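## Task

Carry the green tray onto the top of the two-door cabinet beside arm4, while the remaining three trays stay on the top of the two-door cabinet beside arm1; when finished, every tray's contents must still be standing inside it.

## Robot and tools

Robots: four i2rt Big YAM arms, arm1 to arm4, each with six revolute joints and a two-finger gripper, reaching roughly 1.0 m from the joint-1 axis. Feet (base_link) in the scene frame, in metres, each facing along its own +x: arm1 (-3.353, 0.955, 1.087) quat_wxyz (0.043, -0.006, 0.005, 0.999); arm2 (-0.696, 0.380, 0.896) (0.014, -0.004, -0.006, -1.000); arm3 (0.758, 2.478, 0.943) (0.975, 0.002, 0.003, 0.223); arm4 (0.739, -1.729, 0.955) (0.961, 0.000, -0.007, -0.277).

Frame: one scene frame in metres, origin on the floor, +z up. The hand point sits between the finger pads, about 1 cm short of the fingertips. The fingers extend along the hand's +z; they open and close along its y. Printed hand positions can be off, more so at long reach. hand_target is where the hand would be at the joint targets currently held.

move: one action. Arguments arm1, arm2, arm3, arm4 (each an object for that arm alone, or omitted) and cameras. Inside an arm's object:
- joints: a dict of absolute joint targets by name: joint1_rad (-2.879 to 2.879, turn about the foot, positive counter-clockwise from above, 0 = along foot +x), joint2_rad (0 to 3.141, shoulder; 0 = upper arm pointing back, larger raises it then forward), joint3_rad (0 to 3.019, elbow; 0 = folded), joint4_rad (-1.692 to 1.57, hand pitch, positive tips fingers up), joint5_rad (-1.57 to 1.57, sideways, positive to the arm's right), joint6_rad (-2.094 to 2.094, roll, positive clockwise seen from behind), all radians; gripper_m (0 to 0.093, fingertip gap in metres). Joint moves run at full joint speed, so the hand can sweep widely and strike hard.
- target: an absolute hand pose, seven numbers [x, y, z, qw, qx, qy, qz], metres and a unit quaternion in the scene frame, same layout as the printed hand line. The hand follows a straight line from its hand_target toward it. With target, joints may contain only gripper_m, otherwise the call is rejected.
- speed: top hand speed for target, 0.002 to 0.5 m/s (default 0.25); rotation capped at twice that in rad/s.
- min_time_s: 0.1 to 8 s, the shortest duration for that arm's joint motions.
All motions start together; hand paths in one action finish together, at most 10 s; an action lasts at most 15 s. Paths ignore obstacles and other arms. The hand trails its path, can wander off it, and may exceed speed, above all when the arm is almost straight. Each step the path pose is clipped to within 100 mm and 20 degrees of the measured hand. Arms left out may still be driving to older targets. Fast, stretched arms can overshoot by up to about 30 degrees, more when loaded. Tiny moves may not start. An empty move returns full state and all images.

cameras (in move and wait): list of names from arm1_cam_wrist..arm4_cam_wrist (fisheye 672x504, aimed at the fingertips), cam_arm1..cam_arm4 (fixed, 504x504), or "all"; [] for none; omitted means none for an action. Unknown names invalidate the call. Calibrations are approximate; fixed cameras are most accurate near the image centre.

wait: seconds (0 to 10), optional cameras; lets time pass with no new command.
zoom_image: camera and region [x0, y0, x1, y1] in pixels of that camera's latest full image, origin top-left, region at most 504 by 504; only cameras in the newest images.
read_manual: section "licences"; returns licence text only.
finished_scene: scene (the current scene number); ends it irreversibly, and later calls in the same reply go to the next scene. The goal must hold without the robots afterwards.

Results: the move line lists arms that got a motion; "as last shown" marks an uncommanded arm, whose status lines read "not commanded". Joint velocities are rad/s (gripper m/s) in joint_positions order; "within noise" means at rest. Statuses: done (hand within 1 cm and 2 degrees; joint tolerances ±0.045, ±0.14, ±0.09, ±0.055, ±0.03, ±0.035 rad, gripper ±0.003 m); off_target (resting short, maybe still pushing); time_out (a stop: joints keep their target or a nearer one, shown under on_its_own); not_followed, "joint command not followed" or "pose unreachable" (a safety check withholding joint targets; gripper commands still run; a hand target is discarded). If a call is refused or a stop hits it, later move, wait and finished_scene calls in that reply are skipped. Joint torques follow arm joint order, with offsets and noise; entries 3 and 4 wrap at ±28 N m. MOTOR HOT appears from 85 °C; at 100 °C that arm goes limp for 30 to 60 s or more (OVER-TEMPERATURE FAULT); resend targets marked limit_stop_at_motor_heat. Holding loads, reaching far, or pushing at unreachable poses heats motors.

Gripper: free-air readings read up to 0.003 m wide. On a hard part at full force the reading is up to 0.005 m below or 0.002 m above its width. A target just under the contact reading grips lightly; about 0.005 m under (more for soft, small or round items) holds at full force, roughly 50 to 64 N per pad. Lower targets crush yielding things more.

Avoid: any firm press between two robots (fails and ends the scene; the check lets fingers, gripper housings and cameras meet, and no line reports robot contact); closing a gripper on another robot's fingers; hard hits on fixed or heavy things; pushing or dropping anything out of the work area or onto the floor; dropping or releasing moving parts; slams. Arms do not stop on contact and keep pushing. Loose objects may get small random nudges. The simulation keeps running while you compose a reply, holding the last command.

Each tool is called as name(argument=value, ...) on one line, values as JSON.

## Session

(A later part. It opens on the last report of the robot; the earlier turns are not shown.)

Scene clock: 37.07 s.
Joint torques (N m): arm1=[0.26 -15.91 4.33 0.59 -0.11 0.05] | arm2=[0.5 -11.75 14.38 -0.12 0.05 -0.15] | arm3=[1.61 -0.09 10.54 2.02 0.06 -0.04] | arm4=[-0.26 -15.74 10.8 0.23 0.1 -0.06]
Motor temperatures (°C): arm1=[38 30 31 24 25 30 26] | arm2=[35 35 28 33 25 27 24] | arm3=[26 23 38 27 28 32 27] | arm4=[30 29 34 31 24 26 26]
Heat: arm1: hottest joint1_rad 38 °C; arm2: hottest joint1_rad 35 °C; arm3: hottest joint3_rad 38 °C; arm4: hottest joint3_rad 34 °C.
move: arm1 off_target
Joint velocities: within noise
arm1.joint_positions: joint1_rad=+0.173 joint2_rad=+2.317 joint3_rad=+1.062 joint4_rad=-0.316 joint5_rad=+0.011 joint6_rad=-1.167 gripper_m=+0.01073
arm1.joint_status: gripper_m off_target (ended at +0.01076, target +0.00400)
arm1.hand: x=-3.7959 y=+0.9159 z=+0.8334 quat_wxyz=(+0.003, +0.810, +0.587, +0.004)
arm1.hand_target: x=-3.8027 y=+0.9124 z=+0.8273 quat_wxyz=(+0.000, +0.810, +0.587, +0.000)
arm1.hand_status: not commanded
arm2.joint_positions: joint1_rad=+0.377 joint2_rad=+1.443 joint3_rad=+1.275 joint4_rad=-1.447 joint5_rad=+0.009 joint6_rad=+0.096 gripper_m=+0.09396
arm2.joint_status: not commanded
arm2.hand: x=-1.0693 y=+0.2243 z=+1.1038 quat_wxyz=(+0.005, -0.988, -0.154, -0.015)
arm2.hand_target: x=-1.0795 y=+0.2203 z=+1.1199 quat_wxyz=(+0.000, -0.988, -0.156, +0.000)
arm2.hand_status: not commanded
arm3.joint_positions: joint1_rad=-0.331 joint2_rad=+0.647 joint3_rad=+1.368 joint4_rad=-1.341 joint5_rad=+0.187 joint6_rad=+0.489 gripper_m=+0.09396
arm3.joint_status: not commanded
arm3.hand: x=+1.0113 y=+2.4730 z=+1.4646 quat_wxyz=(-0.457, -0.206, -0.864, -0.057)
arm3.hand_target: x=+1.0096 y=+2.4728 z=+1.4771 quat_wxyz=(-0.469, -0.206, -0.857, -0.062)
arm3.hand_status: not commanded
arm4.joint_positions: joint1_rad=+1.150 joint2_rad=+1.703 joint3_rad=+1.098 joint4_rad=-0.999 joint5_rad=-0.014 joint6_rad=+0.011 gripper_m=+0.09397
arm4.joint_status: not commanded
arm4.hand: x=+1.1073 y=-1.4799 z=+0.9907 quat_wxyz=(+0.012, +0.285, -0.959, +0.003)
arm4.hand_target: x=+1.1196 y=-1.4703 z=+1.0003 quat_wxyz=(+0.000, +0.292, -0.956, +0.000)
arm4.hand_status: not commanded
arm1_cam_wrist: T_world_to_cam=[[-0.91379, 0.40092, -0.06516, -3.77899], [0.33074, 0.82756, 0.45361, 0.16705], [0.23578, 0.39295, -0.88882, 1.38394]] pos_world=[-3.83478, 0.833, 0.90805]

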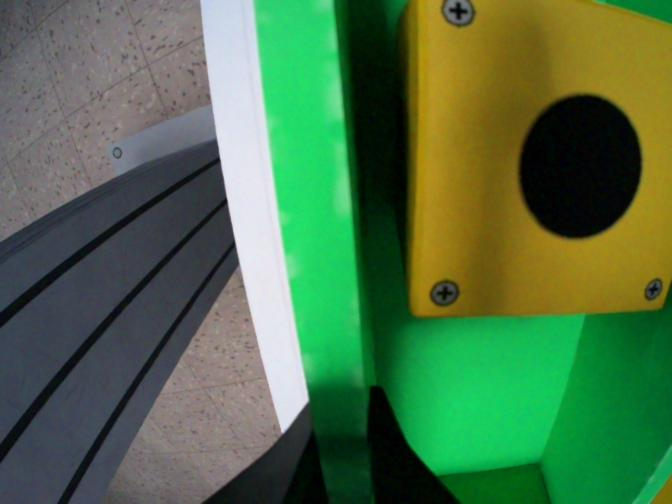

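move(arm1={"target": [-3.803, 0.9125, 0.92, 0, 0.810, 0.5865, 0], "speed": 0.12}, cameras=["arm1_cam_wrist", "cam_arm1"])

zoom_image(camera="cam_arm1", region=[220, 110, 440, 330])

Scene clock: 39.03 s.
Joint torques (N m): arm1=[0.26 -19.08 4.07 -0.02 -0.28 0.08] | arm2=[0.44 -11.69 14.43 -0.12 0.04 -0.15] | arm3=[2.08 -0.26 10.5 2.03 0.07 -0.06] | arm4=[-0.21 -15.68 10.82 0.23 0.09 -0.06]
Motor temperatures (°C): arm1=[38 30 31 24 25 30 26] | arm2=[35 35 29 33 25 27 24] | arm3=[26 23 38 27 28 32 27] | arm4=[30 29 34 31 24 26 26]
Heat: arm1: hottest joint1_rad 38 °C; arm2: hottest joint1_rad 35 °C; arm3: hottest joint3_rad 38 °C; arm4: hottest joint3_rad 34 °C.
move: arm1 off_target
Joint velocities: within noise
arm1.joint_positions: joint1_rad=+0.173 joint2_rad=+2.135 joint3_rad=+1.017 joint4_rad=-0.473 joint5_rad=+0.016 joint6_rad=-1.167 gripper_m=+0.01073
arm1.joint_status: not commanded
arm1.hand: x=-3.7930 y=+0.9179 z=+0.9046 quat_wxyz=(+0.007, +0.810, +0.587, +0.014)
arm1.hand_target: x=-3.8028 y=+0.9124 z=+0.9197 quat_wxyz=(+0.000, +0.810, +0.587, +0.000)
arm1.hand_status: off_target (0.019 m and 1.8 deg from the pose sent, 0.087 m and 0.6 deg at the start)
arm2, arm3, arm4: as last shown
arm1_cam_wrist: T_world_to_cam=[[-0.91231, 0.40142, -0.08095, -3.75303], [0.32153, 0.82461, 0.46543, 0.08926], [0.25359, 0.39859, -0.88137, 1.50137]] pos_world=[-3.83336, 0.83451, 0.9779]

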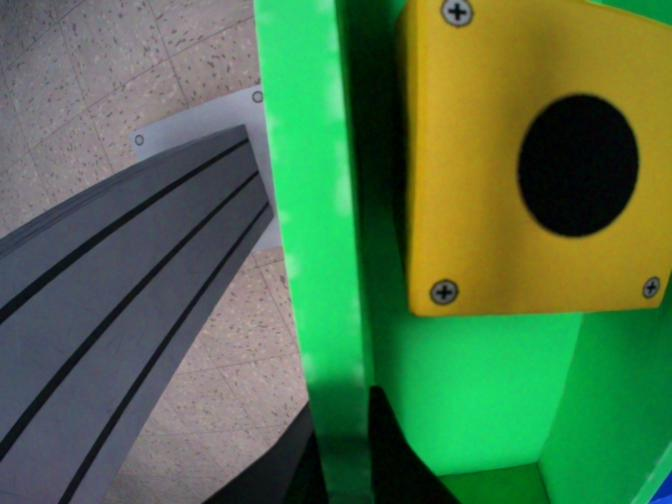

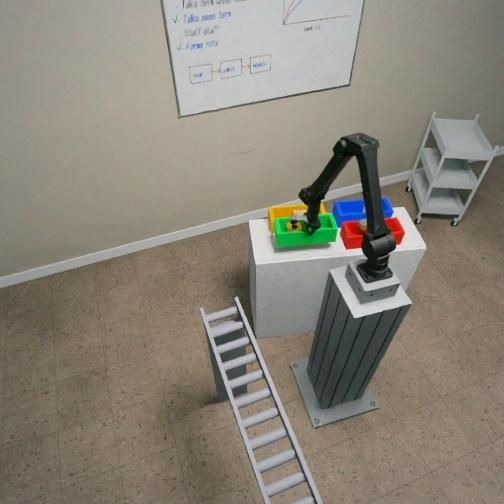

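Scaled by 2.291 from the camera's image (finer frame: 720x720).

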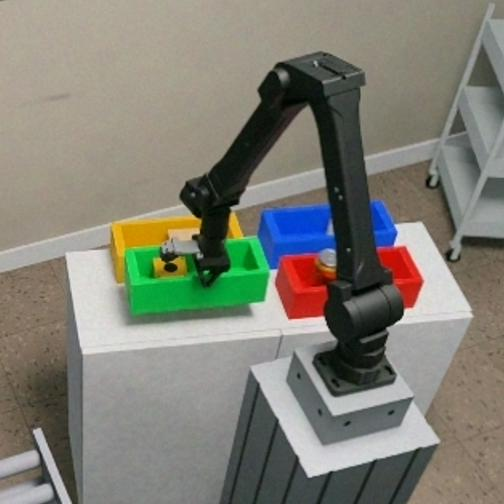

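move(arm1={"target": [-3.83, 0.9105, 1.11, 0, 0.810, 0.5865, 0], "speed": 0.22})

move(arm1={"joints": {"joint1_rad": 1.69, "joint6_rad": -1.557}, "min_time_s": 3.5}, cameras=["arm1_cam_wrist", "cam_arm1"])

zoom_image(camera="cam_arm1", region=[170, 170, 390, 390])

Scene clock: 42.70 s.
Joint torques (N m): arm1=[0.56 -17.55 12.64 -0.14 -0.28 0.08] | arm2=[0.38 -11.69 14.39 -0.05 0.05 -0.14] | arm3=[1.73 -0.38 10.43 2.03 0.07 -0.06] | arm4=[-0.26 -15.79 10.82 0.21 0.1 -0.05]
Motor temperatures (°C): arm1=[38 30 31 24 25 30 27] | arm2=[35 35 29 32 25 27 24] | arm3=[26 23 38 27 28 32 26] | arm4=[30 29 35 31 24 26 26]
Heat: arm1: hottest joint1_rad 38 °C; arm2: hottest joint1_rad 35 °C; arm3: hottest joint3_rad 38 °C; arm4: hottest joint3_rad 35 °C.
move: arm1 off_target
Joint velocities: within noise
arm1.joint_positions: joint1_rad=+0.173 joint2_rad=+1.782 joint3_rad=+1.092 joint4_rad=-0.959 joint5_rad=+0.016 joint6_rad=-1.164 gripper_m=+0.01073
arm1.joint_status: not commanded
arm1.hand: x=-3.7942 y=+0.9199 z=+1.0780 quat_wxyz=(+0.021, +0.810, +0.585, +0.039)
arm1.hand_target: x=-3.8277 y=+0.9106 z=+1.1110 quat_wxyz=(+0.000, +0.810, +0.587, -0.001)
arm1.hand_status: off_target (0.049 m and 5.1 deg from the pose sent, 0.209 m and 1.8 deg at the start)
arm2, arm3, arm4: as last shown
pictures: none

Scene clock: 46.83 s.
Joint torques (N m): arm1=[-0.21 -17.44 12.85 -0.21 -0.39 -0.11] | arm2=[0.44 -11.81 14.45 -0.06 0.06 -0.13] | arm3=[1.73 -0.15 10.48 1.95 0.05 -0.07] | arm4=[-0.15 -15.79 10.81 0.27 0.1 -0.06]
Motor temperatures (°C): arm1=[38 30 32 24 25 29 27] | arm2=[35 35 30 32 25 27 24] | arm3=[26 23 38 27 28 32 26] | arm4=[30 29 35 31 24 26 26]
Heat: arm1: hottest joint1_rad 38 °C; arm2: hottest joint1_rad 35 °C; arm3: hottest joint3_rad 38 °C; arm4: hottest joint3_rad 35 °C.
move: arm1 done
Joint velocities: within noise
arm1.joint_positions: joint1_rad=+1.692 joint2_rad=+1.782 joint3_rad=+1.092 joint4_rad=-0.959 joint5_rad=+0.019 joint6_rad=-1.543 gripper_m=+0.01073
arm1.joint_status: all done
arm1.hand: x=-3.3409 y=+0.5126 z=+1.0879 quat_wxyz=(-0.005, -0.005, +0.999, +0.033)
arm1.hand_target: x=-3.3398 y=+0.4792 z=+1.1216 quat_wxyz=(+0.000, -0.010, +1.000, -0.011)
arm1.hand_status: not commanded
arm2, arm3, arm4: as last shown
arm1_cam_wrist: T_world_to_cam=[[-0.08806, -0.98881, -0.12044, 0.34628], [-0.88683, 0.02276, 0.46153, -3.42889], [-0.45362, 0.14746, -0.87891, -0.52685]] pos_world=[-3.24935, 0.49815, 1.16118]

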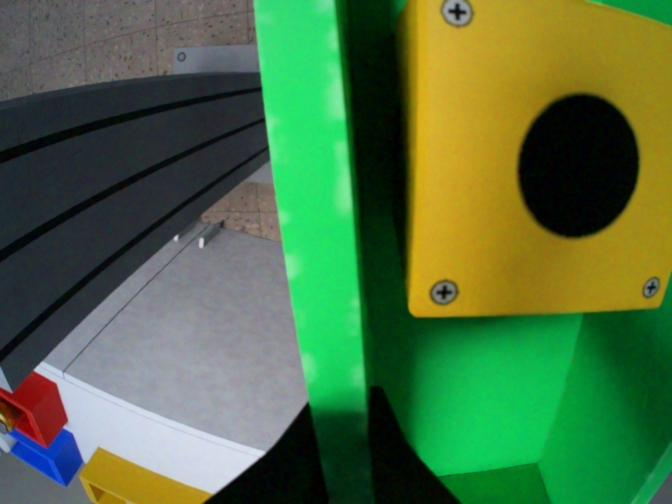

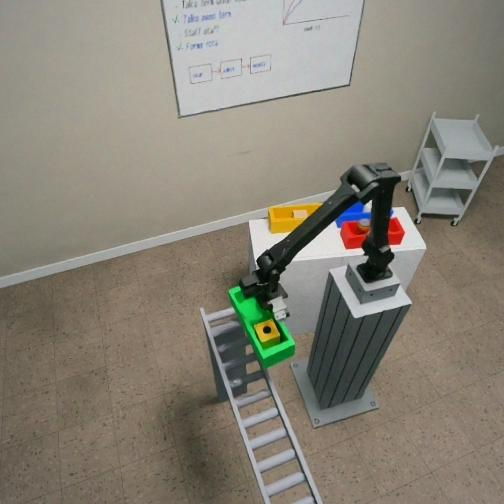

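Scaled by 2.291 from the camera's image (finer frame: 720x720).

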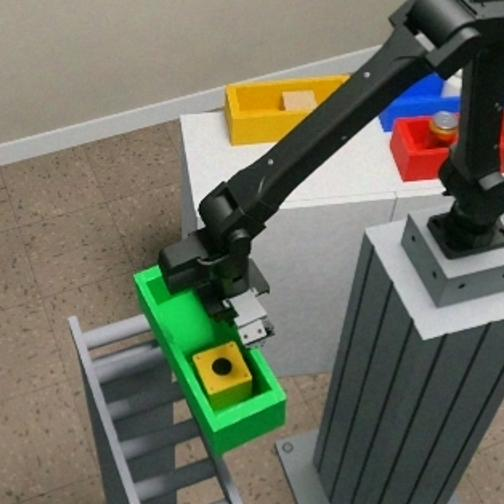

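move(arm1={"target": [-3.335, 0.383, 1.023, 0, 0, 1, 0], "speed": 0.15}, cameras=["arm1_cam_wrist", "cam_arm1", "cam_arm2"])

zoom_image(camera="cam_arm1", region=[160, 200, 340, 380])

zoom_image(camera="cam_arm2", region=[30, 50, 180, 200])

Scene clock: 49.33 s.
Joint torques (N m): arm1=[-0.85 -20.01 12.68 0.43 -0.4 0] | arm2=[0.44 -11.75 14.41 -0.09 0.04 -0.14] | arm3=[1.61 0.15 10.47 2.02 0.06 -0.05] | arm4=[-0.26 -15.79 10.85 0.24 0.1 -0.06]
Motor temperatures (°C): arm1=[38 31 33 24 25 29 27] | arm2=[35 35 30 32 25 27 24] | arm3=[26 23 38 27 28 32 26] | arm4=[30 29 35 31 24 26 26]
Heat: arm1: hottest joint1_rad 38 °C; arm2: hottest joint1_rad 35 °C; arm3: hottest joint3_rad 38 °C; arm4: hottest joint3_rad 35 °C.
move: arm1 off_target
Joint velocities: within noise
arm1.joint_positions: joint1_rad=+1.692 joint2_rad=+2.119 joint3_rad=+1.359 joint4_rad=-0.912 joint5_rad=+0.019 joint6_rad=-1.543 gripper_m=+0.01073
arm1.joint_status: not commanded
arm1.hand: x=-3.3368 y=+0.4259 z=+1.0013 quat_wxyz=(-0.005, -0.005, +0.999, +0.045)
arm1.hand_target: x=-3.3353 y=+0.3856 z=+1.0252 quat_wxyz=(+0.000, +0.000, +1.000, +0.000)
arm1.hand_status: off_target (0.048 m and 5.2 deg from the pose sent, 0.145 m and 3.9 deg at the start)
arm2, arm3, arm4: as last shown
arm1_cam_wrist: T_world_to_cam=[[-0.08792, -0.9857, -0.14377, 0.27303], [-0.88649, 0.01159, 0.4626, -3.37854], [-0.45432, 0.16812, -0.87483, -0.60356]] pos_world=[-3.24525, 0.40977, 1.07416]

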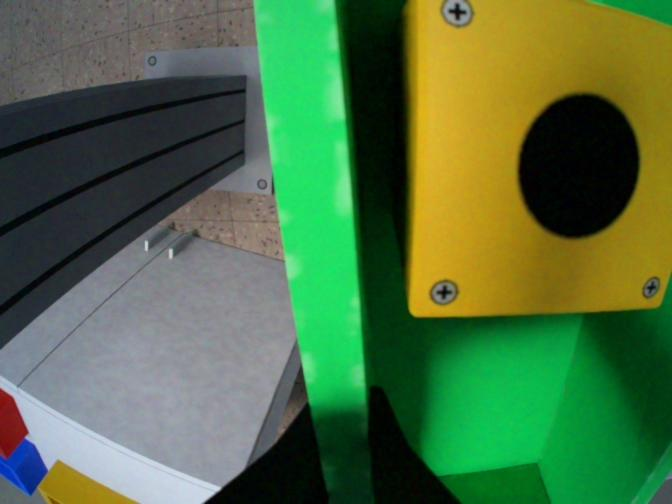

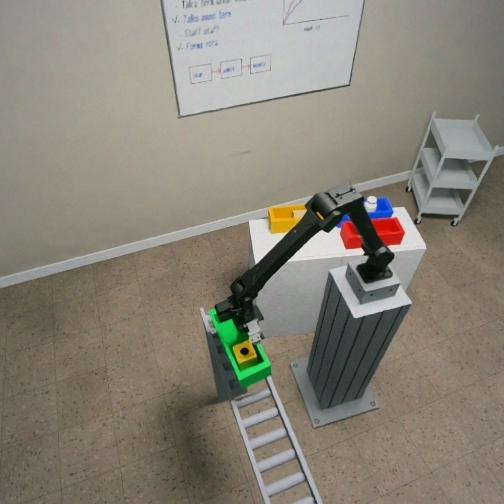

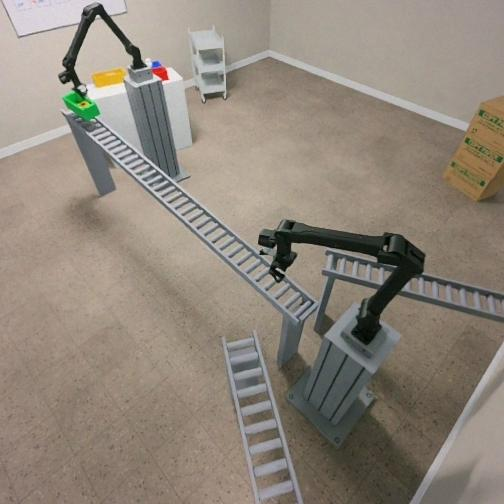

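Scaled by 2.800 from the camera's image (finer frame: 720x720).

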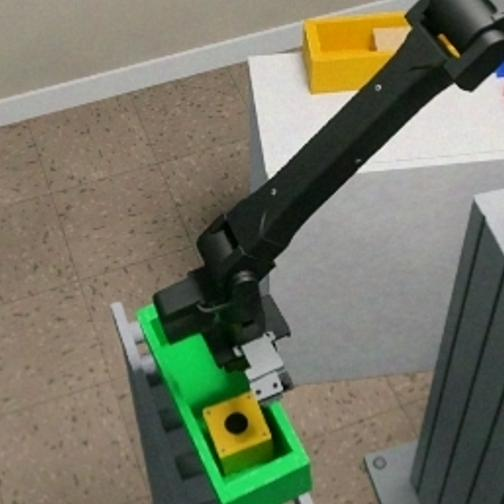

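Scaled by 3.360 from the camera's image (finer frame: 720x720).

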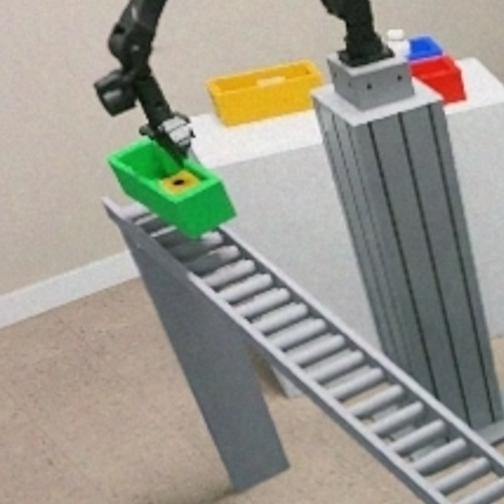

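move(arm1={"target": [-3.335, 0.376, 1.0, 0, 0, 0.999, -0.045], "speed": 0.1}, cameras=["cam_arm1", "cam_arm2"])

zoom_image(camera="cam_arm1", region=[160, 220, 340, 400])

zoom_image(camera="cam_arm2", region=[40, 70, 140, 170])

Scene clock: 51.83 s.
Joint torques (N m): arm1=[-0.67 -20.31 8.27 1.16 -0.32 0.06] | arm2=[0.62 -11.93 14.37 -0.09 0.05 -0.15] | arm3=[1.79 -0.56 10.54 1.95 0.06 -0.06] | arm4=[-0.26 -15.68 10.81 0.24 0.09 -0.06]
Motor temperatures (°C): arm1=[38 31 33 24 25 29 27] | arm2=[35 35 30 32 25 27 24] | arm3=[26 23 39 27 28 32 26] | arm4=[30 29 35 31 24 26 26]
Heat: arm1: hottest joint1_rad 38 °C; arm2: hottest joint1_rad 35 °C; arm3: hottest joint3_rad 39 °C; arm4: hottest joint3_rad 35 °C.
move: arm1 off_target
Joint velocities: within noise
arm1.joint_positions: joint1_rad=+1.692 joint2_rad=+2.139 joint3_rad=+1.360 joint4_rad=-0.764 joint5_rad=+0.019 joint6_rad=-1.543 gripper_m=+0.01073
arm1.joint_status: not commanded
arm1.hand: x=-3.3356 y=+0.3930 z=+0.9901 quat_wxyz=(-0.003, -0.004, +1.000, -0.020)
arm1.hand_target: x=-3.3351 y=+0.3764 z=+1.0004 quat_wxyz=(+0.000, +0.000, +0.999, -0.045)
arm1.hand_status: off_target (0.020 m and 3.0 deg from the pose sent, 0.050 m and 10.3 deg at the start)
arm2, arm3, arm4: as last shown

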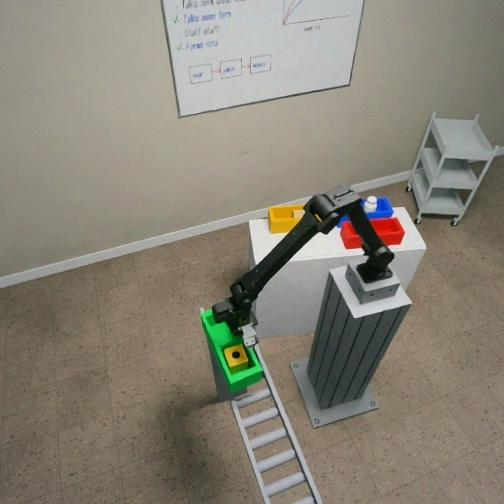

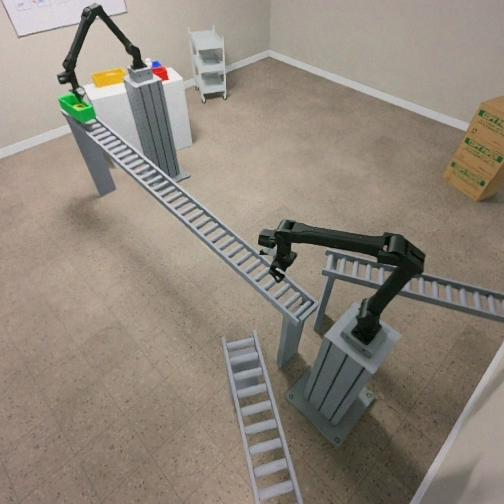

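Scaled by 2.800 from the camera's image (finer frame: 720x720).

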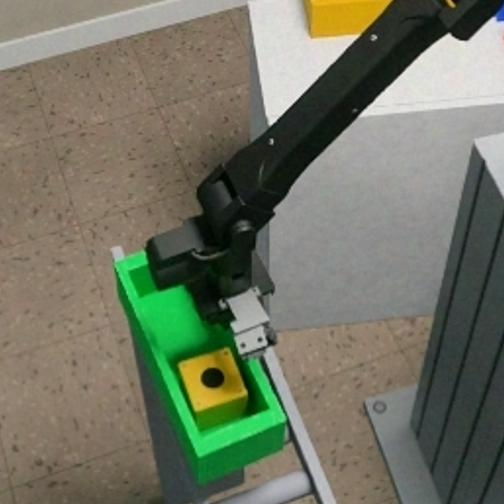

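Scaled by 5.040 from the camera's image (finer frame: 720x720).

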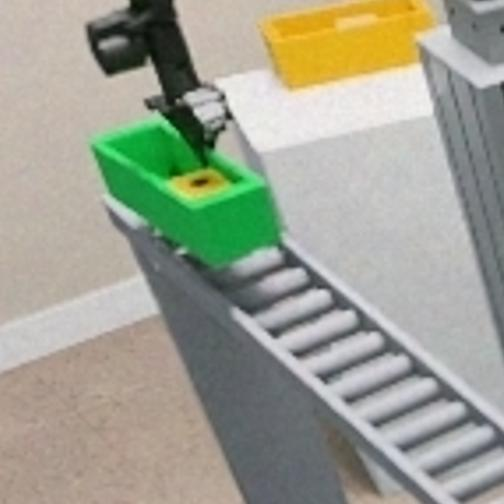

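move(arm1={"target": [-3.335, 0.402, 0.977, 0, 0, 0.9995, -0.032], "speed": 0.1}, cameras=["cam_arm1", "cam_arm2"])

zoom_image(camera="cam_arm1", region=[180, 240, 320, 380])

zoom_image(camera="cam_arm2", region=[40, 70, 140, 170])

Scene clock: 54.50 s.
Joint torques (N m): arm1=[-0.56 -20.25 6.93 1.06 -0.36 0.06] | arm2=[0.5 -11.75 14.39 -0.09 0.05 -0.15] | arm3=[1.32 -0.15 10.51 1.96 0.03 -0.05] | arm4=[-0.26 -15.74 10.84 0.23 0.09 -0.05]
Motor temperatures (°C): arm1=[38 31 33 24 25 29 27] | arm2=[35 35 30 32 24 27 23] | arm3=[26 23 39 27 28 32 26] | arm4=[30 29 35 31 24 26 26]
Heat: arm1: hottest joint1_rad 38 °C; arm2: hottest joint1_rad 35 °C; arm3: hottest joint3_rad 39 °C; arm4: hottest joint3_rad 35 °C.
move: arm1 off_target
Joint velocities: within noise
arm1.joint_positions: joint1_rad=+1.692 joint2_rad=+2.148 joint3_rad=+1.297 joint4_rad=-0.711 joint5_rad=+0.019 joint6_rad=-1.543 gripper_m=+0.01073
arm1.joint_status: not commanded
arm1.hand: x=-3.3362 y=+0.4146 z=+0.9689 quat_wxyz=(-0.004, -0.004, +1.000, -0.011)
arm1.hand_target: x=-3.3351 y=+0.4021 z=+0.9773 quat_wxyz=(+0.000, +0.000, +0.999, -0.032)
arm1.hand_status: off_target (0.015 m and 2.5 deg from the pose sent, 0.016 m and 1.5 deg at the start)
arm2, arm3, arm4: as last shown

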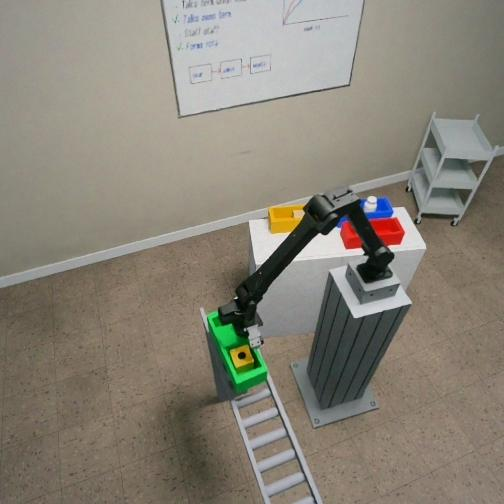

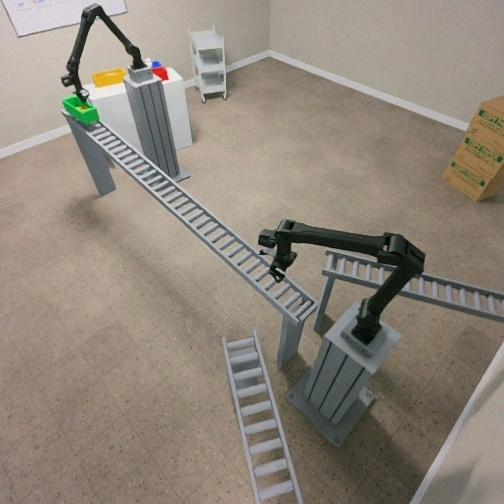

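Scaled by 3.600 from the camera's image (finer frame: 720x720).

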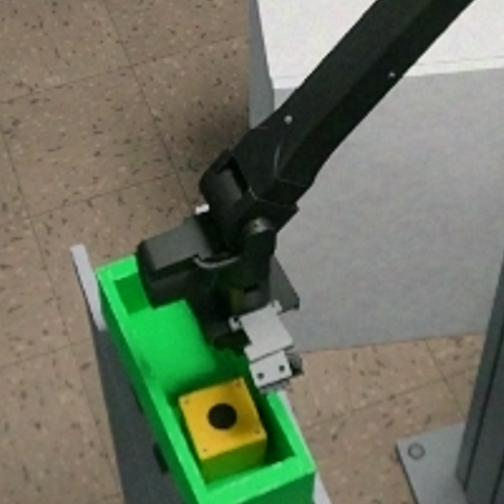

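Scaled by 5.040 from the camera's image (finer frame: 720x720).

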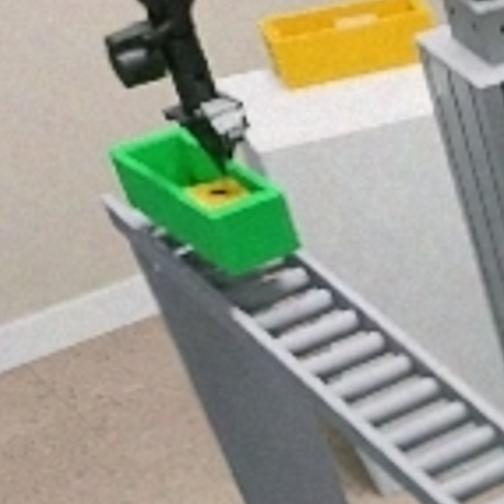

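move(arm1={"target": [-3.345, 0.416, 0.957, 0, 0, 0.9998, -0.028], "speed": 0.08}, cameras=["cam_arm1", "cam_arm2"])

zoom_image(camera="cam_arm1", region=[180, 260, 320, 400])

zoom_image(camera="cam_arm2", region=[40, 70, 140, 170])

Scene clock: 58.50 s.
Joint torques (N m): arm1=[-1.32 -19.49 6.3 1.18 -0.34 -0.11] | arm2=[0.5 -11.81 14.42 -0.08 0.04 -0.14] | arm3=[1.79 -0.03 10.51 2.04 0.07 -0.06] | arm4=[-0.09 -15.74 10.82 0.25 0.1 -0.06]
Motor temperatures (°C): arm1=[38 31 33 24 25 29 27] | arm2=[35 36 31 32 24 27 23] | arm3=[26 23 39 27 28 32 26] | arm4=[30 29 35 31 24 26 26]
Heat: arm1: hottest joint1_rad 38 °C; arm2: hottest joint2_rad 36 °C; arm3: hottest joint3_rad 39 °C; arm4: hottest joint3_rad 35 °C.
move: arm1 off_target
Joint velocities: within noise
arm1.joint_positions: joint1_rad=+1.684 joint2_rad=+2.164 joint3_rad=+1.256 joint4_rad=-0.658 joint5_rad=+0.019 joint6_rad=-1.543 gripper_m=+0.01073
arm1.joint_status: not commanded
arm1.hand: x=-3.3407 y=+0.4280 z=+0.9504 quat_wxyz=(-0.004, +0.000, +1.000, -0.008)
arm1.hand_target: x=-3.3450 y=+0.4162 z=+0.9572 quat_wxyz=(+0.000, +0.000, +1.000, -0.028)
arm1.hand_status: off_target (0.014 m and 2.3 deg from the pose sent, 0.015 m and 2.1 deg at the start)
arm2, arm3, arm4: as last shown

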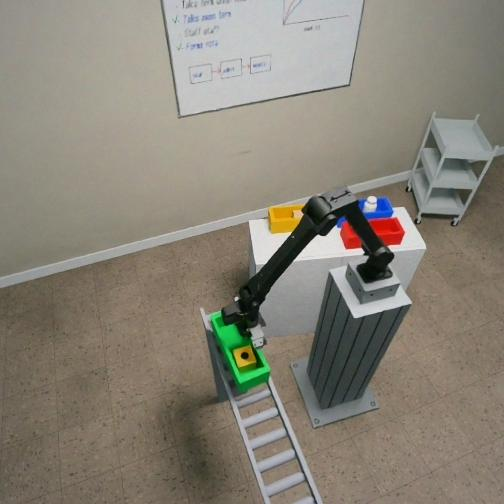

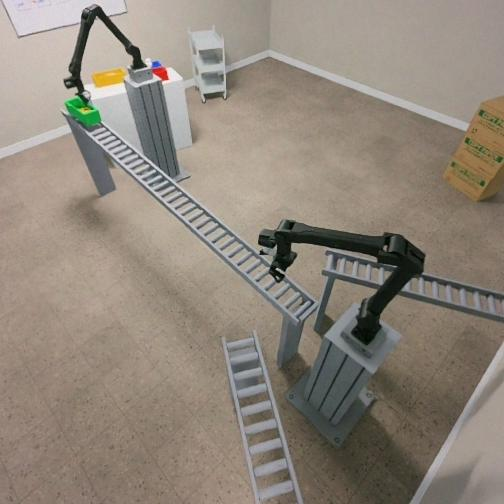

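Scaled by 3.600 from the camera's image (finer frame: 720x720).

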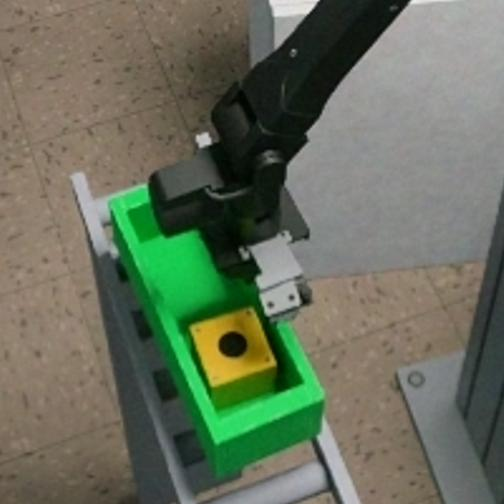

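Scaled by 5.040 from the camera's image (finer frame: 720x720).

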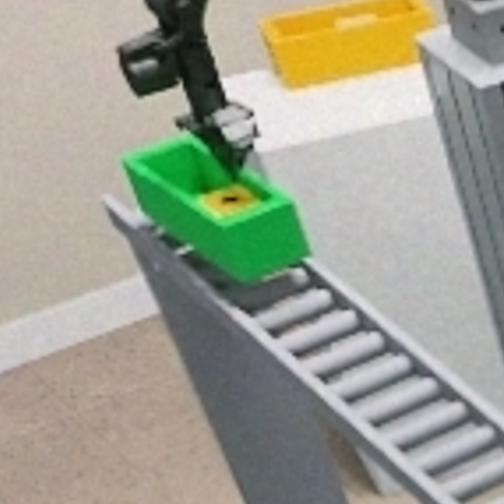

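move(arm1={"target": [-3.345, 0.411, 0.935, 0, 0, 0.9998, -0.026], "speed": 0.06}, cameras=["cam_arm1", "cam_arm2"])

zoom_image(camera="cam_arm1", region=[180, 280, 320, 420])

zoom_image(camera="cam_arm2", region=[40, 70, 140, 170])

Scene clock: 60.43 s.
Joint torques (N m): arm1=[-1.32 -19.08 7.72 0.9 -0.34 -0.09] | arm2=[0.44 -11.87 14.46 -0.12 0.05 -0.14] | arm3=[1.85 -0.09 10.48 1.96 0.09 -0.07] | arm4=[-0.15 -15.85 10.78 0.24 0.1 -0.07]
Motor temperatures (°C): arm1=[38 32 33 24 25 29 27] | arm2=[35 36 31 32 24 27 23] | arm3=[26 23 39 27 28 32 26] | arm4=[30 29 35 31 23 26 26]
Heat: arm1: hottest joint1_rad 38 °C; arm2: hottest joint2_rad 36 °C; arm3: hottest joint3_rad 39 °C; arm4: hottest joint3_rad 35 °C.
move: arm1 off_target
Joint velocities: within noise
arm1.joint_positions: joint1_rad=+1.683 joint2_rad=+2.210 joint3_rad=+1.256 joint4_rad=-0.626 joint5_rad=+0.019 joint6_rad=-1.544 gripper_m=+0.01073
arm1.joint_status: not commanded
arm1.hand: x=-3.3408 y=+0.4328 z=+0.9272 quat_wxyz=(-0.004, +0.000, +1.000, -0.001)
arm1.hand_target: x=-3.3452 y=+0.4115 z=+0.9357 quat_wxyz=(+0.000, +0.000, +1.000, -0.026)
arm1.hand_status: off_target (0.023 m and 2.8 deg from the pose sent, 0.023 m and 2.1 deg at the start)
arm2.joint_positions: joint1_rad=+0.377 joint2_rad=+1.443 joint3_rad=+1.275 joint4_rad=-1.447 joint5_rad=+0.009 joint6_rad=+0.096 gripper_m=+0.09396
arm2.joint_status: not commanded
arm2.hand: x=-1.0693 y=+0.2243 z=+1.1038 quat_wxyz=(+0.005, -0.988, -0.154, -0.015)
arm2.hand_target: x=-1.0795 y=+0.2203 z=+1.1199 quat_wxyz=(+0.000, -0.988, -0.156, +0.000)
arm2.hand_status: not commanded
arm3.joint_positions: joint1_rad=-0.331 joint2_rad=+0.647 joint3_rad=+1.368 joint4_rad=-1.341 joint5_rad=+0.187 joint6_rad=+0.489 gripper_m=+0.09396
arm3.joint_status: not commanded
arm3.hand: x=+1.0113 y=+2.4730 z=+1.4646 quat_wxyz=(-0.457, -0.206, -0.864, -0.057)
arm3.hand_target: x=+1.0096 y=+2.4728 z=+1.4771 quat_wxyz=(-0.469, -0.206, -0.857, -0.062)
arm3.hand_status: not commanded
arm4.joint_positions: joint1_rad=+1.150 joint2_rad=+1.703 joint3_rad=+1.098 joint4_rad=-0.999 joint5_rad=-0.014 joint6_rad=+0.011 gripper_m=+0.09397
arm4.joint_status: not commanded
arm4.hand: x=+1.1073 y=-1.4799 z=+0.9907 quat_wxyz=(+0.012, +0.285, -0.959, +0.003)
arm4.hand_target: x=+1.1196 y=-1.4703 z=+1.0003 quat_wxyz=(+0.000, +0.292, -0.956, +0.000)
arm4.hand_status: not commanded

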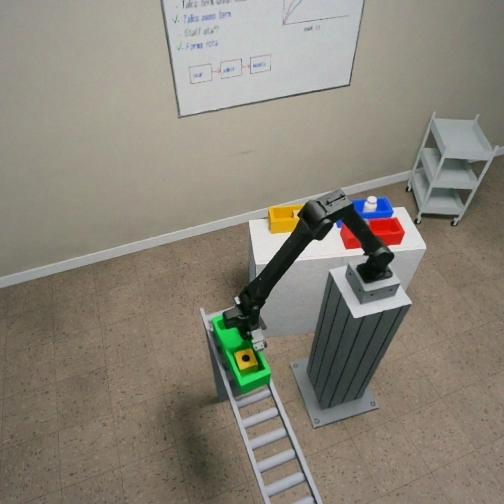

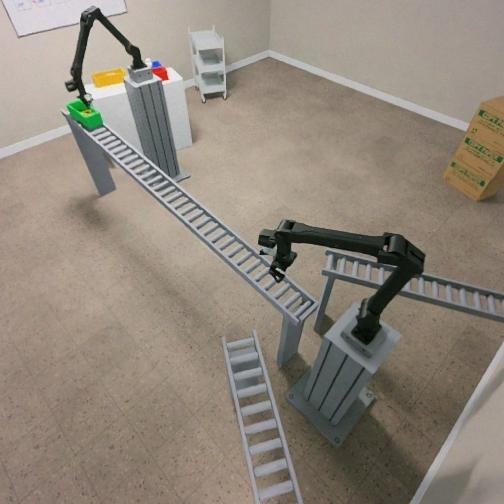

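Scaled by 3.600 from the camera's image (finer frame: 720x720).

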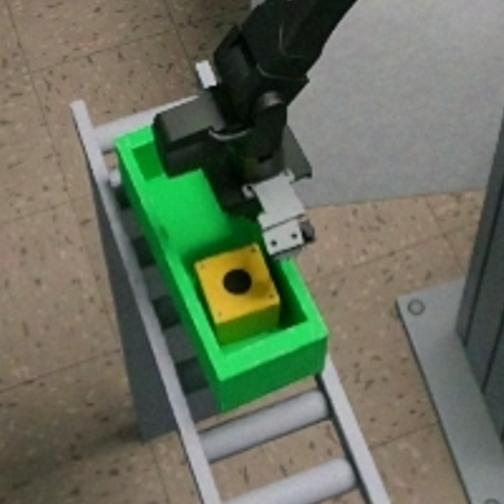

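Scaled by 5.040 from the camera's image (finer frame: 720x720).

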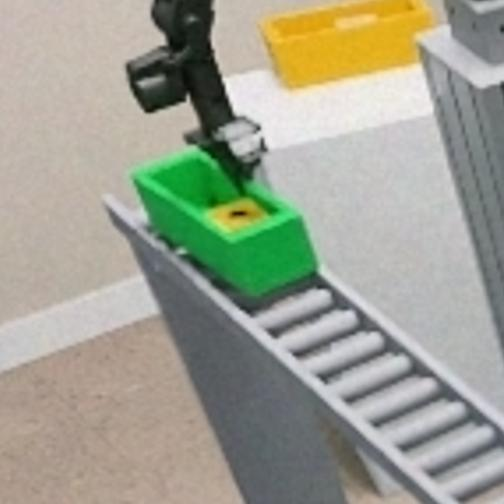

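move(arm1={"target": [-3.345, 0.398, 0.925, 0, 0, 0.9997, -0.026], "speed": 0.06}, cameras=["cam_arm1", "cam_arm2"])

zoom_image(camera="cam_arm1", region=[180, 280, 320, 420])

zoom_image(camera="cam_arm2", region=[40, 70, 140, 170])

Scene clock: 61.97 s.
Joint torques (N m): arm1=[-1.26 -18.96 9.57 0.55 -0.43 -0.14] | arm2=[0.44 -11.69 14.41 -0.08 0.05 -0.14] | arm3=[1.96 -0.26 10.44 1.88 0.07 -0.07] | arm4=[-0.26 -15.74 10.78 0.27 0.09 -0.06]
Motor temperatures (°C): arm1=[38 32 33 24 25 29 27] | arm2=[35 36 31 32 24 27 23] | arm3=[26 23 39 27 28 32 26] | arm4=[30 30 36 31 23 26 26]
Heat: arm1: hottest joint1_rad 38 °C; arm2: hottest joint2_rad 36 °C; arm3: hottest joint3_rad 39 °C; arm4: hottest joint3_rad 36 °C.
move: arm1 off_target
Joint velocities: within noise
arm1.joint_positions: joint1_rad=+1.682 joint2_rad=+2.242 joint3_rad=+1.280 joint4_rad=-0.624 joint5_rad=+0.022 joint6_rad=-1.544 gripper_m=+0.01073
arm1.joint_status: not commanded
arm1.hand: x=-3.3415 y=+0.4285 z=+0.9164 quat_wxyz=(-0.005, +0.001, +1.000, +0.002)
arm1.hand_target: x=-3.3454 y=+0.3992 z=+0.9263 quat_wxyz=(+0.000, +0.000, +1.000, -0.026)
arm1.hand_status: off_target (0.032 m and 3.3 deg from the pose sent, 0.035 m and 2.9 deg at the start)
arm2, arm3, arm4: as last shown

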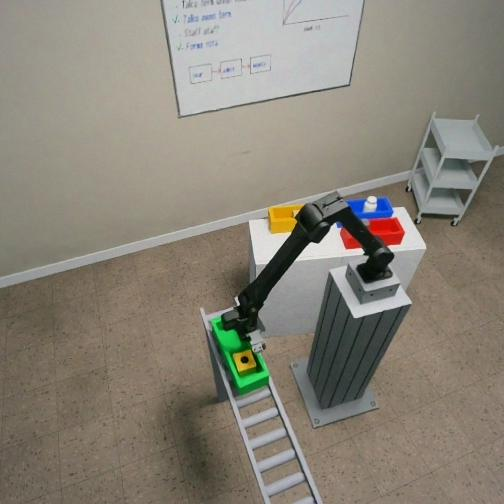

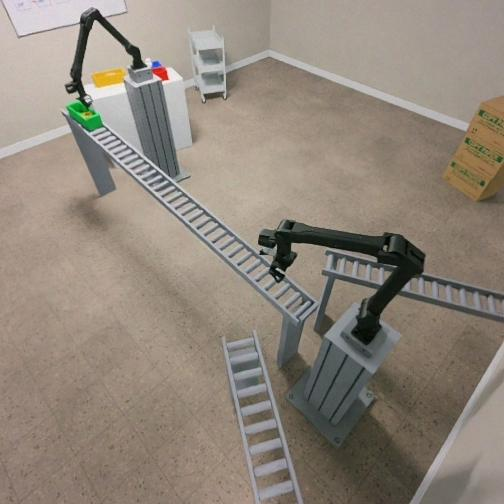

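Scaled by 3.600 from the camera's image (finer frame: 720x720).

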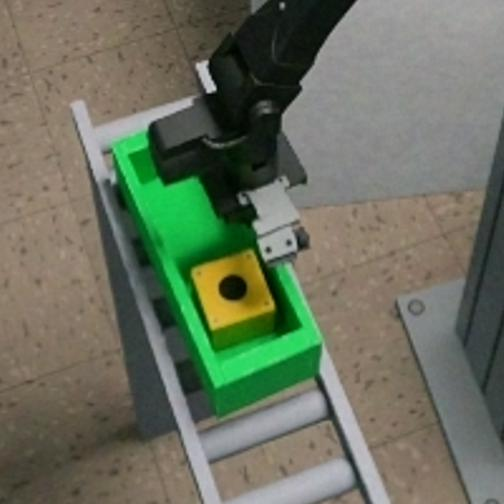

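Scaled by 5.040 from the camera's image (finer frame: 720x720).

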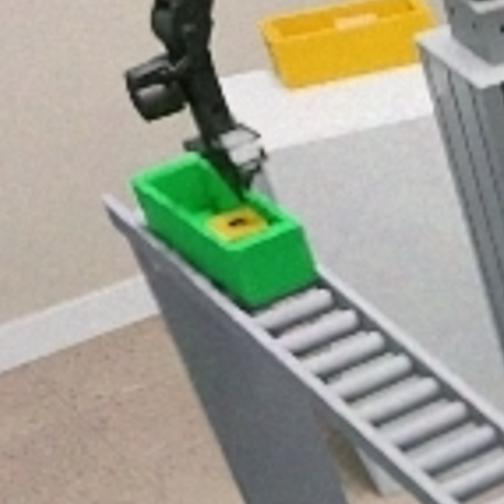

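move(arm1={"target": [-3.345, 0.396, 0.907, 0, 0, 0.9997, -0.026], "speed": 0.06}, cameras=["cam_arm1", "cam_arm2"])

zoom_image(camera="cam_arm1", region=[180, 280, 320, 420])

zoom_image(camera="cam_arm2", region=[40, 70, 140, 170])

Scene clock: 63.30 s.
Joint torques (N m): arm1=[-1.44 -17.32 9.73 1.2 -0.49 -0.14] | arm2=[0.62 -11.69 14.42 -0.08 0.05 -0.13] | arm3=[1.9 -0.09 10.55 2 0.05 -0.06] | arm4=[-0.15 -15.79 10.81 0.27 0.1 -0.06]
Motor temperatures (°C): arm1=[38 32 33 24 25 29 27] | arm2=[35 36 31 32 24 27 23] | arm3=[26 23 39 27 28 32 26] | arm4=[30 30 36 31 23 26 26]
Heat: arm1: hottest joint1_rad 38 °C; arm2: hottest joint2_rad 36 °C; arm3: hottest joint3_rad 39 °C; arm4: hottest joint3_rad 36 °C.
move: arm1 off_target
Joint velocities: within noise
arm1.joint_positions: joint1_rad=+1.682 joint2_rad=+2.257 joint3_rad=+1.291 joint4_rad=-0.616 joint5_rad=+0.022 joint6_rad=-1.545 gripper_m=+0.01073
arm1.joint_status: not commanded
arm1.hand: x=-3.3415 y=+0.4248 z=+0.9112 quat_wxyz=(-0.006, +0.000, +1.000, +0.000)
arm1.hand_target: x=-3.3453 y=+0.3973 z=+0.9084 quat_wxyz=(+0.000, +0.000, +1.000, -0.026)
arm1.hand_status: off_target (0.029 m and 3.0 deg from the pose sent, 0.034 m and 3.3 deg at the start)
arm2, arm3, arm4: as last shown

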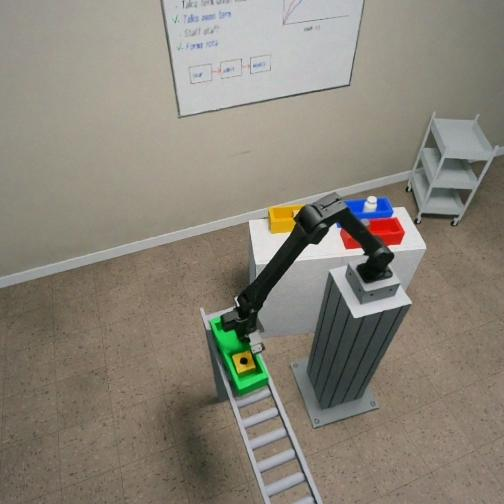

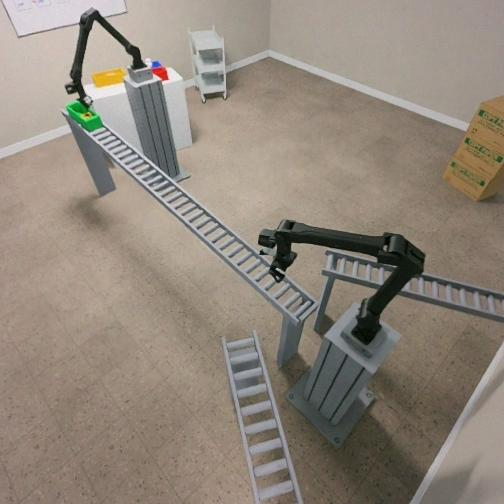

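Scaled by 3.600 from the camera's image (finer frame: 720x720).

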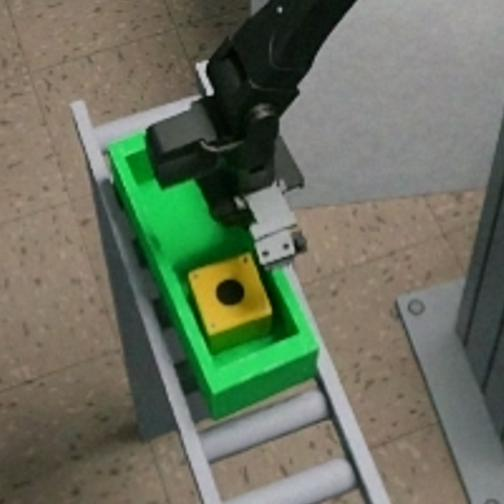

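Scaled by 5.040 from the camera's image (finer frame: 720x720).

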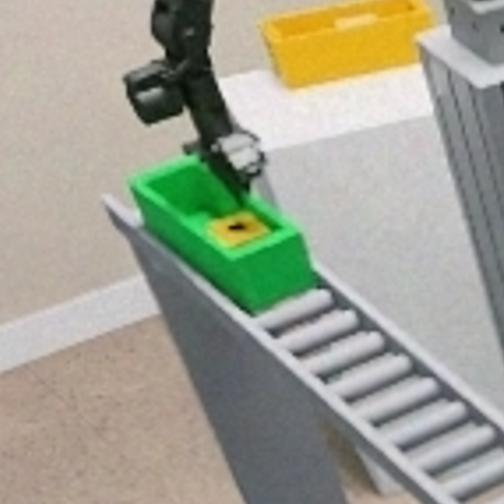

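move(arm1={"target": [-3.345, 0.397, 0.900, -0.042, 0, 0.9988, -0.026], "speed": 0.06}, cameras=["cam_arm1", "cam_arm2"])

zoom_image(camera="cam_arm2", region=[40, 70, 140, 170])

Scene clock: 65.13 s.
Joint torques (N m): arm1=[0.32 -16.15 9.43 1.52 0.52 0.1] | arm2=[0.56 -11.69 14.38 -0.12 0.05 -0.14] | arm3=[1.73 -0.26 10.47 1.94 0.08 -0.05] | arm4=[-0.26 -15.85 10.82 0.21 0.1 -0.06]
Motor temperatures (°C): arm1=[38 32 33 24 25 29 27] | arm2=[35 36 32 32 24 27 23] | arm3=[26 23 39 27 27 32 26] | arm4=[30 30 36 31 23 26 26]
Heat: arm1: hottest joint1_rad 38 °C; arm2: hottest joint2_rad 36 °C; arm3: hottest joint3_rad 39 °C; arm4: hottest joint3_rad 36 °C.
move: arm1 off_target
Joint velocities: within noise
arm1.joint_positions: joint1_rad=+1.690 joint2_rad=+2.259 joint3_rad=+1.295 joint4_rad=-0.615 joint5_rad=+0.079 joint6_rad=-1.543 gripper_m=+0.01073
arm1.joint_status: not commanded
arm1.hand: x=-3.3470 y=+0.4224 z=+0.9115 quat_wxyz=(-0.034, -0.003, +0.999, -0.003)
arm1.hand_target: x=-3.3448 y=+0.3984 z=+0.9015 quat_wxyz=(-0.042, +0.000, +0.999, -0.026)
arm1.hand_status: off_target (0.028 m and 2.8 deg from the pose sent, 0.030 m and 5.1 deg at the start)
arm2, arm3, arm4: as last shown

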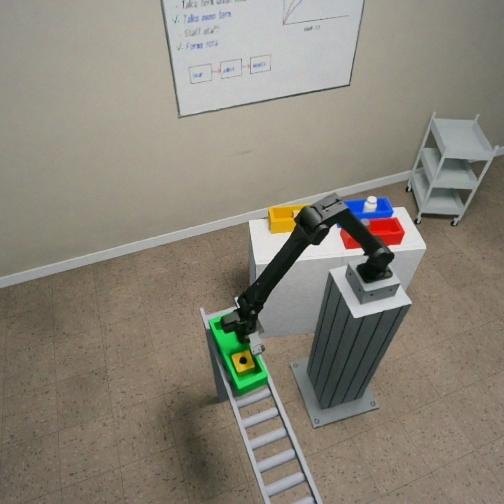

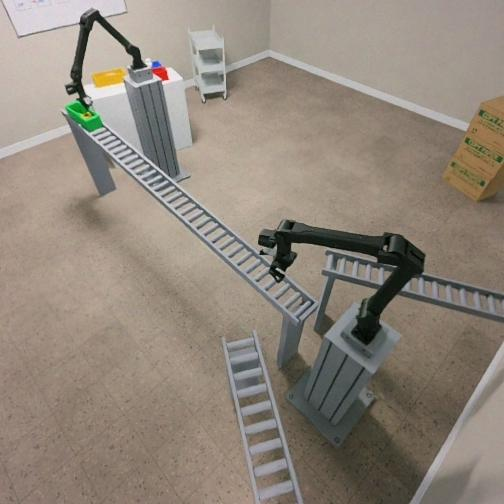

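Scaled by 5.040 from the camera's image (finer frame: 720x720).

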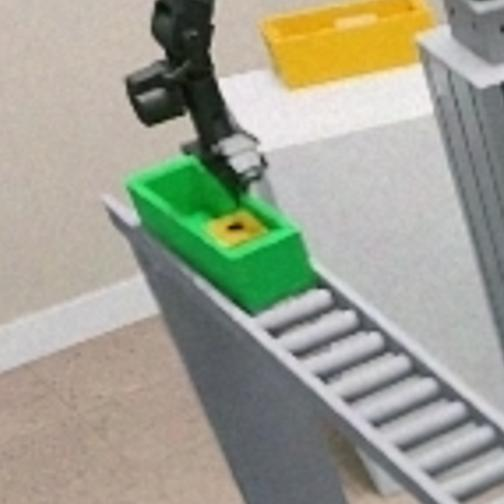

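move(arm1={"joints": {"gripper_m": 0.03}})

move(arm1={"target": [-3.345, 0.42, 1.06, -0.042, 0, 0.9988, -0.026], "speed": 0.5}, cameras=["cam_arm1", "cam_arm2"])

Scene clock: 66.70 s.
Joint torques (N m): arm1=[-0.21 -17.38 8.68 0.77 -0.01 0.09] | arm2=[0.44 -11.75 14.42 -0.09 0.04 -0.14] | arm3=[1.55 -0.56 10.48 1.91 0.06 -0.04] | arm4=[-0.26 -15.62 10.81 0.21 0.1 -0.06]
Motor temperatures (°C): arm1=[38 32 33 24 25 29 27] | arm2=[35 36 32 32 24 27 23] | arm3=[26 23 39 27 27 32 26] | arm4=[30 30 36 31 23 26 26]
Heat: arm1: hottest joint1_rad 38 °C; arm2: hottest joint2_rad 36 °C; arm3: hottest joint3_rad 39 °C; arm4: hottest joint3_rad 36 °C.
move: arm1 done
Joint velocities: within noise
arm1.joint_positions: joint1_rad=+1.691 joint2_rad=+2.271 joint3_rad=+1.308 joint4_rad=-0.592 joint5_rad=+0.095 joint6_rad=-1.543 gripper_m=+0.02991
arm1.joint_status: all done
arm1.hand: x=-3.3491 y=+0.4135 z=+0.9085 quat_wxyz=(-0.041, -0.002, +0.999, -0.015)
arm1.hand_target: x=-3.3450 y=+0.3984 z=+0.9014 quat_wxyz=(-0.042, +0.000, +0.999, -0.026)
arm1.hand_status: not commanded
arm2, arm3, arm4: as last shown
pictures: none

Scene clock: 68.00 s.
Joint torques (N m): arm1=[0.97 -15.97 7.23 -0.14 0.02 0.1] | arm2=[0.5 -11.81 14.42 -0.1 0.04 -0.14] | arm3=[1.85 0.09 10.5 1.96 0.04 -0.05] | arm4=[-0.21 -15.68 10.81 0.24 0.1 -0.05]
Motor temperatures (°C): arm1=[38 32 33 24 25 29 27] | arm2=[35 36 32 32 24 27 23] | arm3=[26 23 39 27 27 32 26] | arm4=[30 30 36 30 23 26 26]
Heat: arm1: hottest joint1_rad 38 °C; arm2: hottest joint2_rad 36 °C; arm3: hottest joint3_rad 39 °C; arm4: hottest joint3_rad 36 °C.
move: arm1 off_target
Joint velocities: within noise
arm1.joint_positions: joint1_rad=+1.691 joint2_rad=+1.935 joint3_rad=+1.287 joint4_rad=-0.840 joint5_rad=+0.095 joint6_rad=-1.539 gripper_m=+0.02993
arm1.joint_status: not commanded
arm1.hand: x=-3.3510 y=+0.4099 z=+1.0760 quat_wxyz=(-0.040, +0.001, +0.998, -0.048)
arm1.hand_target: x=-3.3454 y=+0.4203 z=+1.0605 quat_wxyz=(-0.042, +0.000, +0.999, -0.026)
arm1.hand_status: off_target (0.020 m and 2.6 deg from the pose sent, 0.152 m and 1.3 deg at the start; pose on its path clipped on 3 of 39 steps)
arm2, arm3, arm4: as last shown

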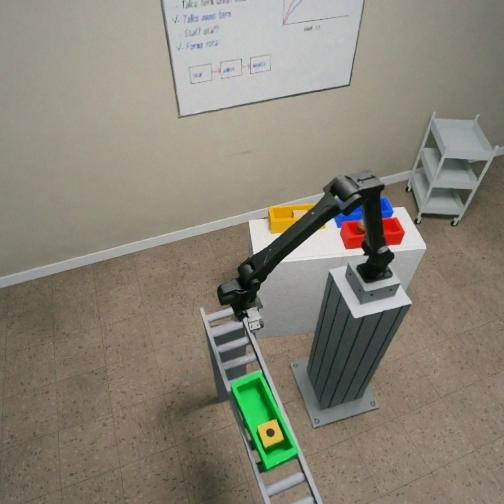

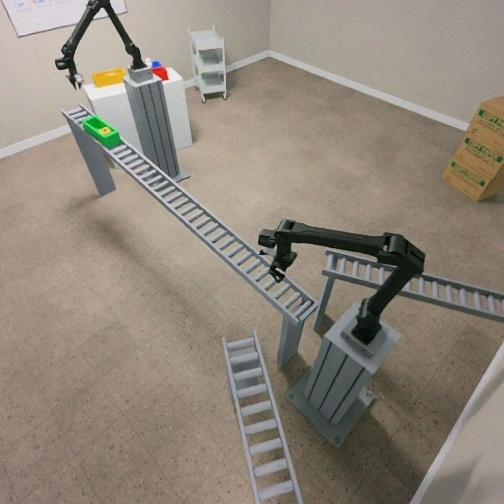

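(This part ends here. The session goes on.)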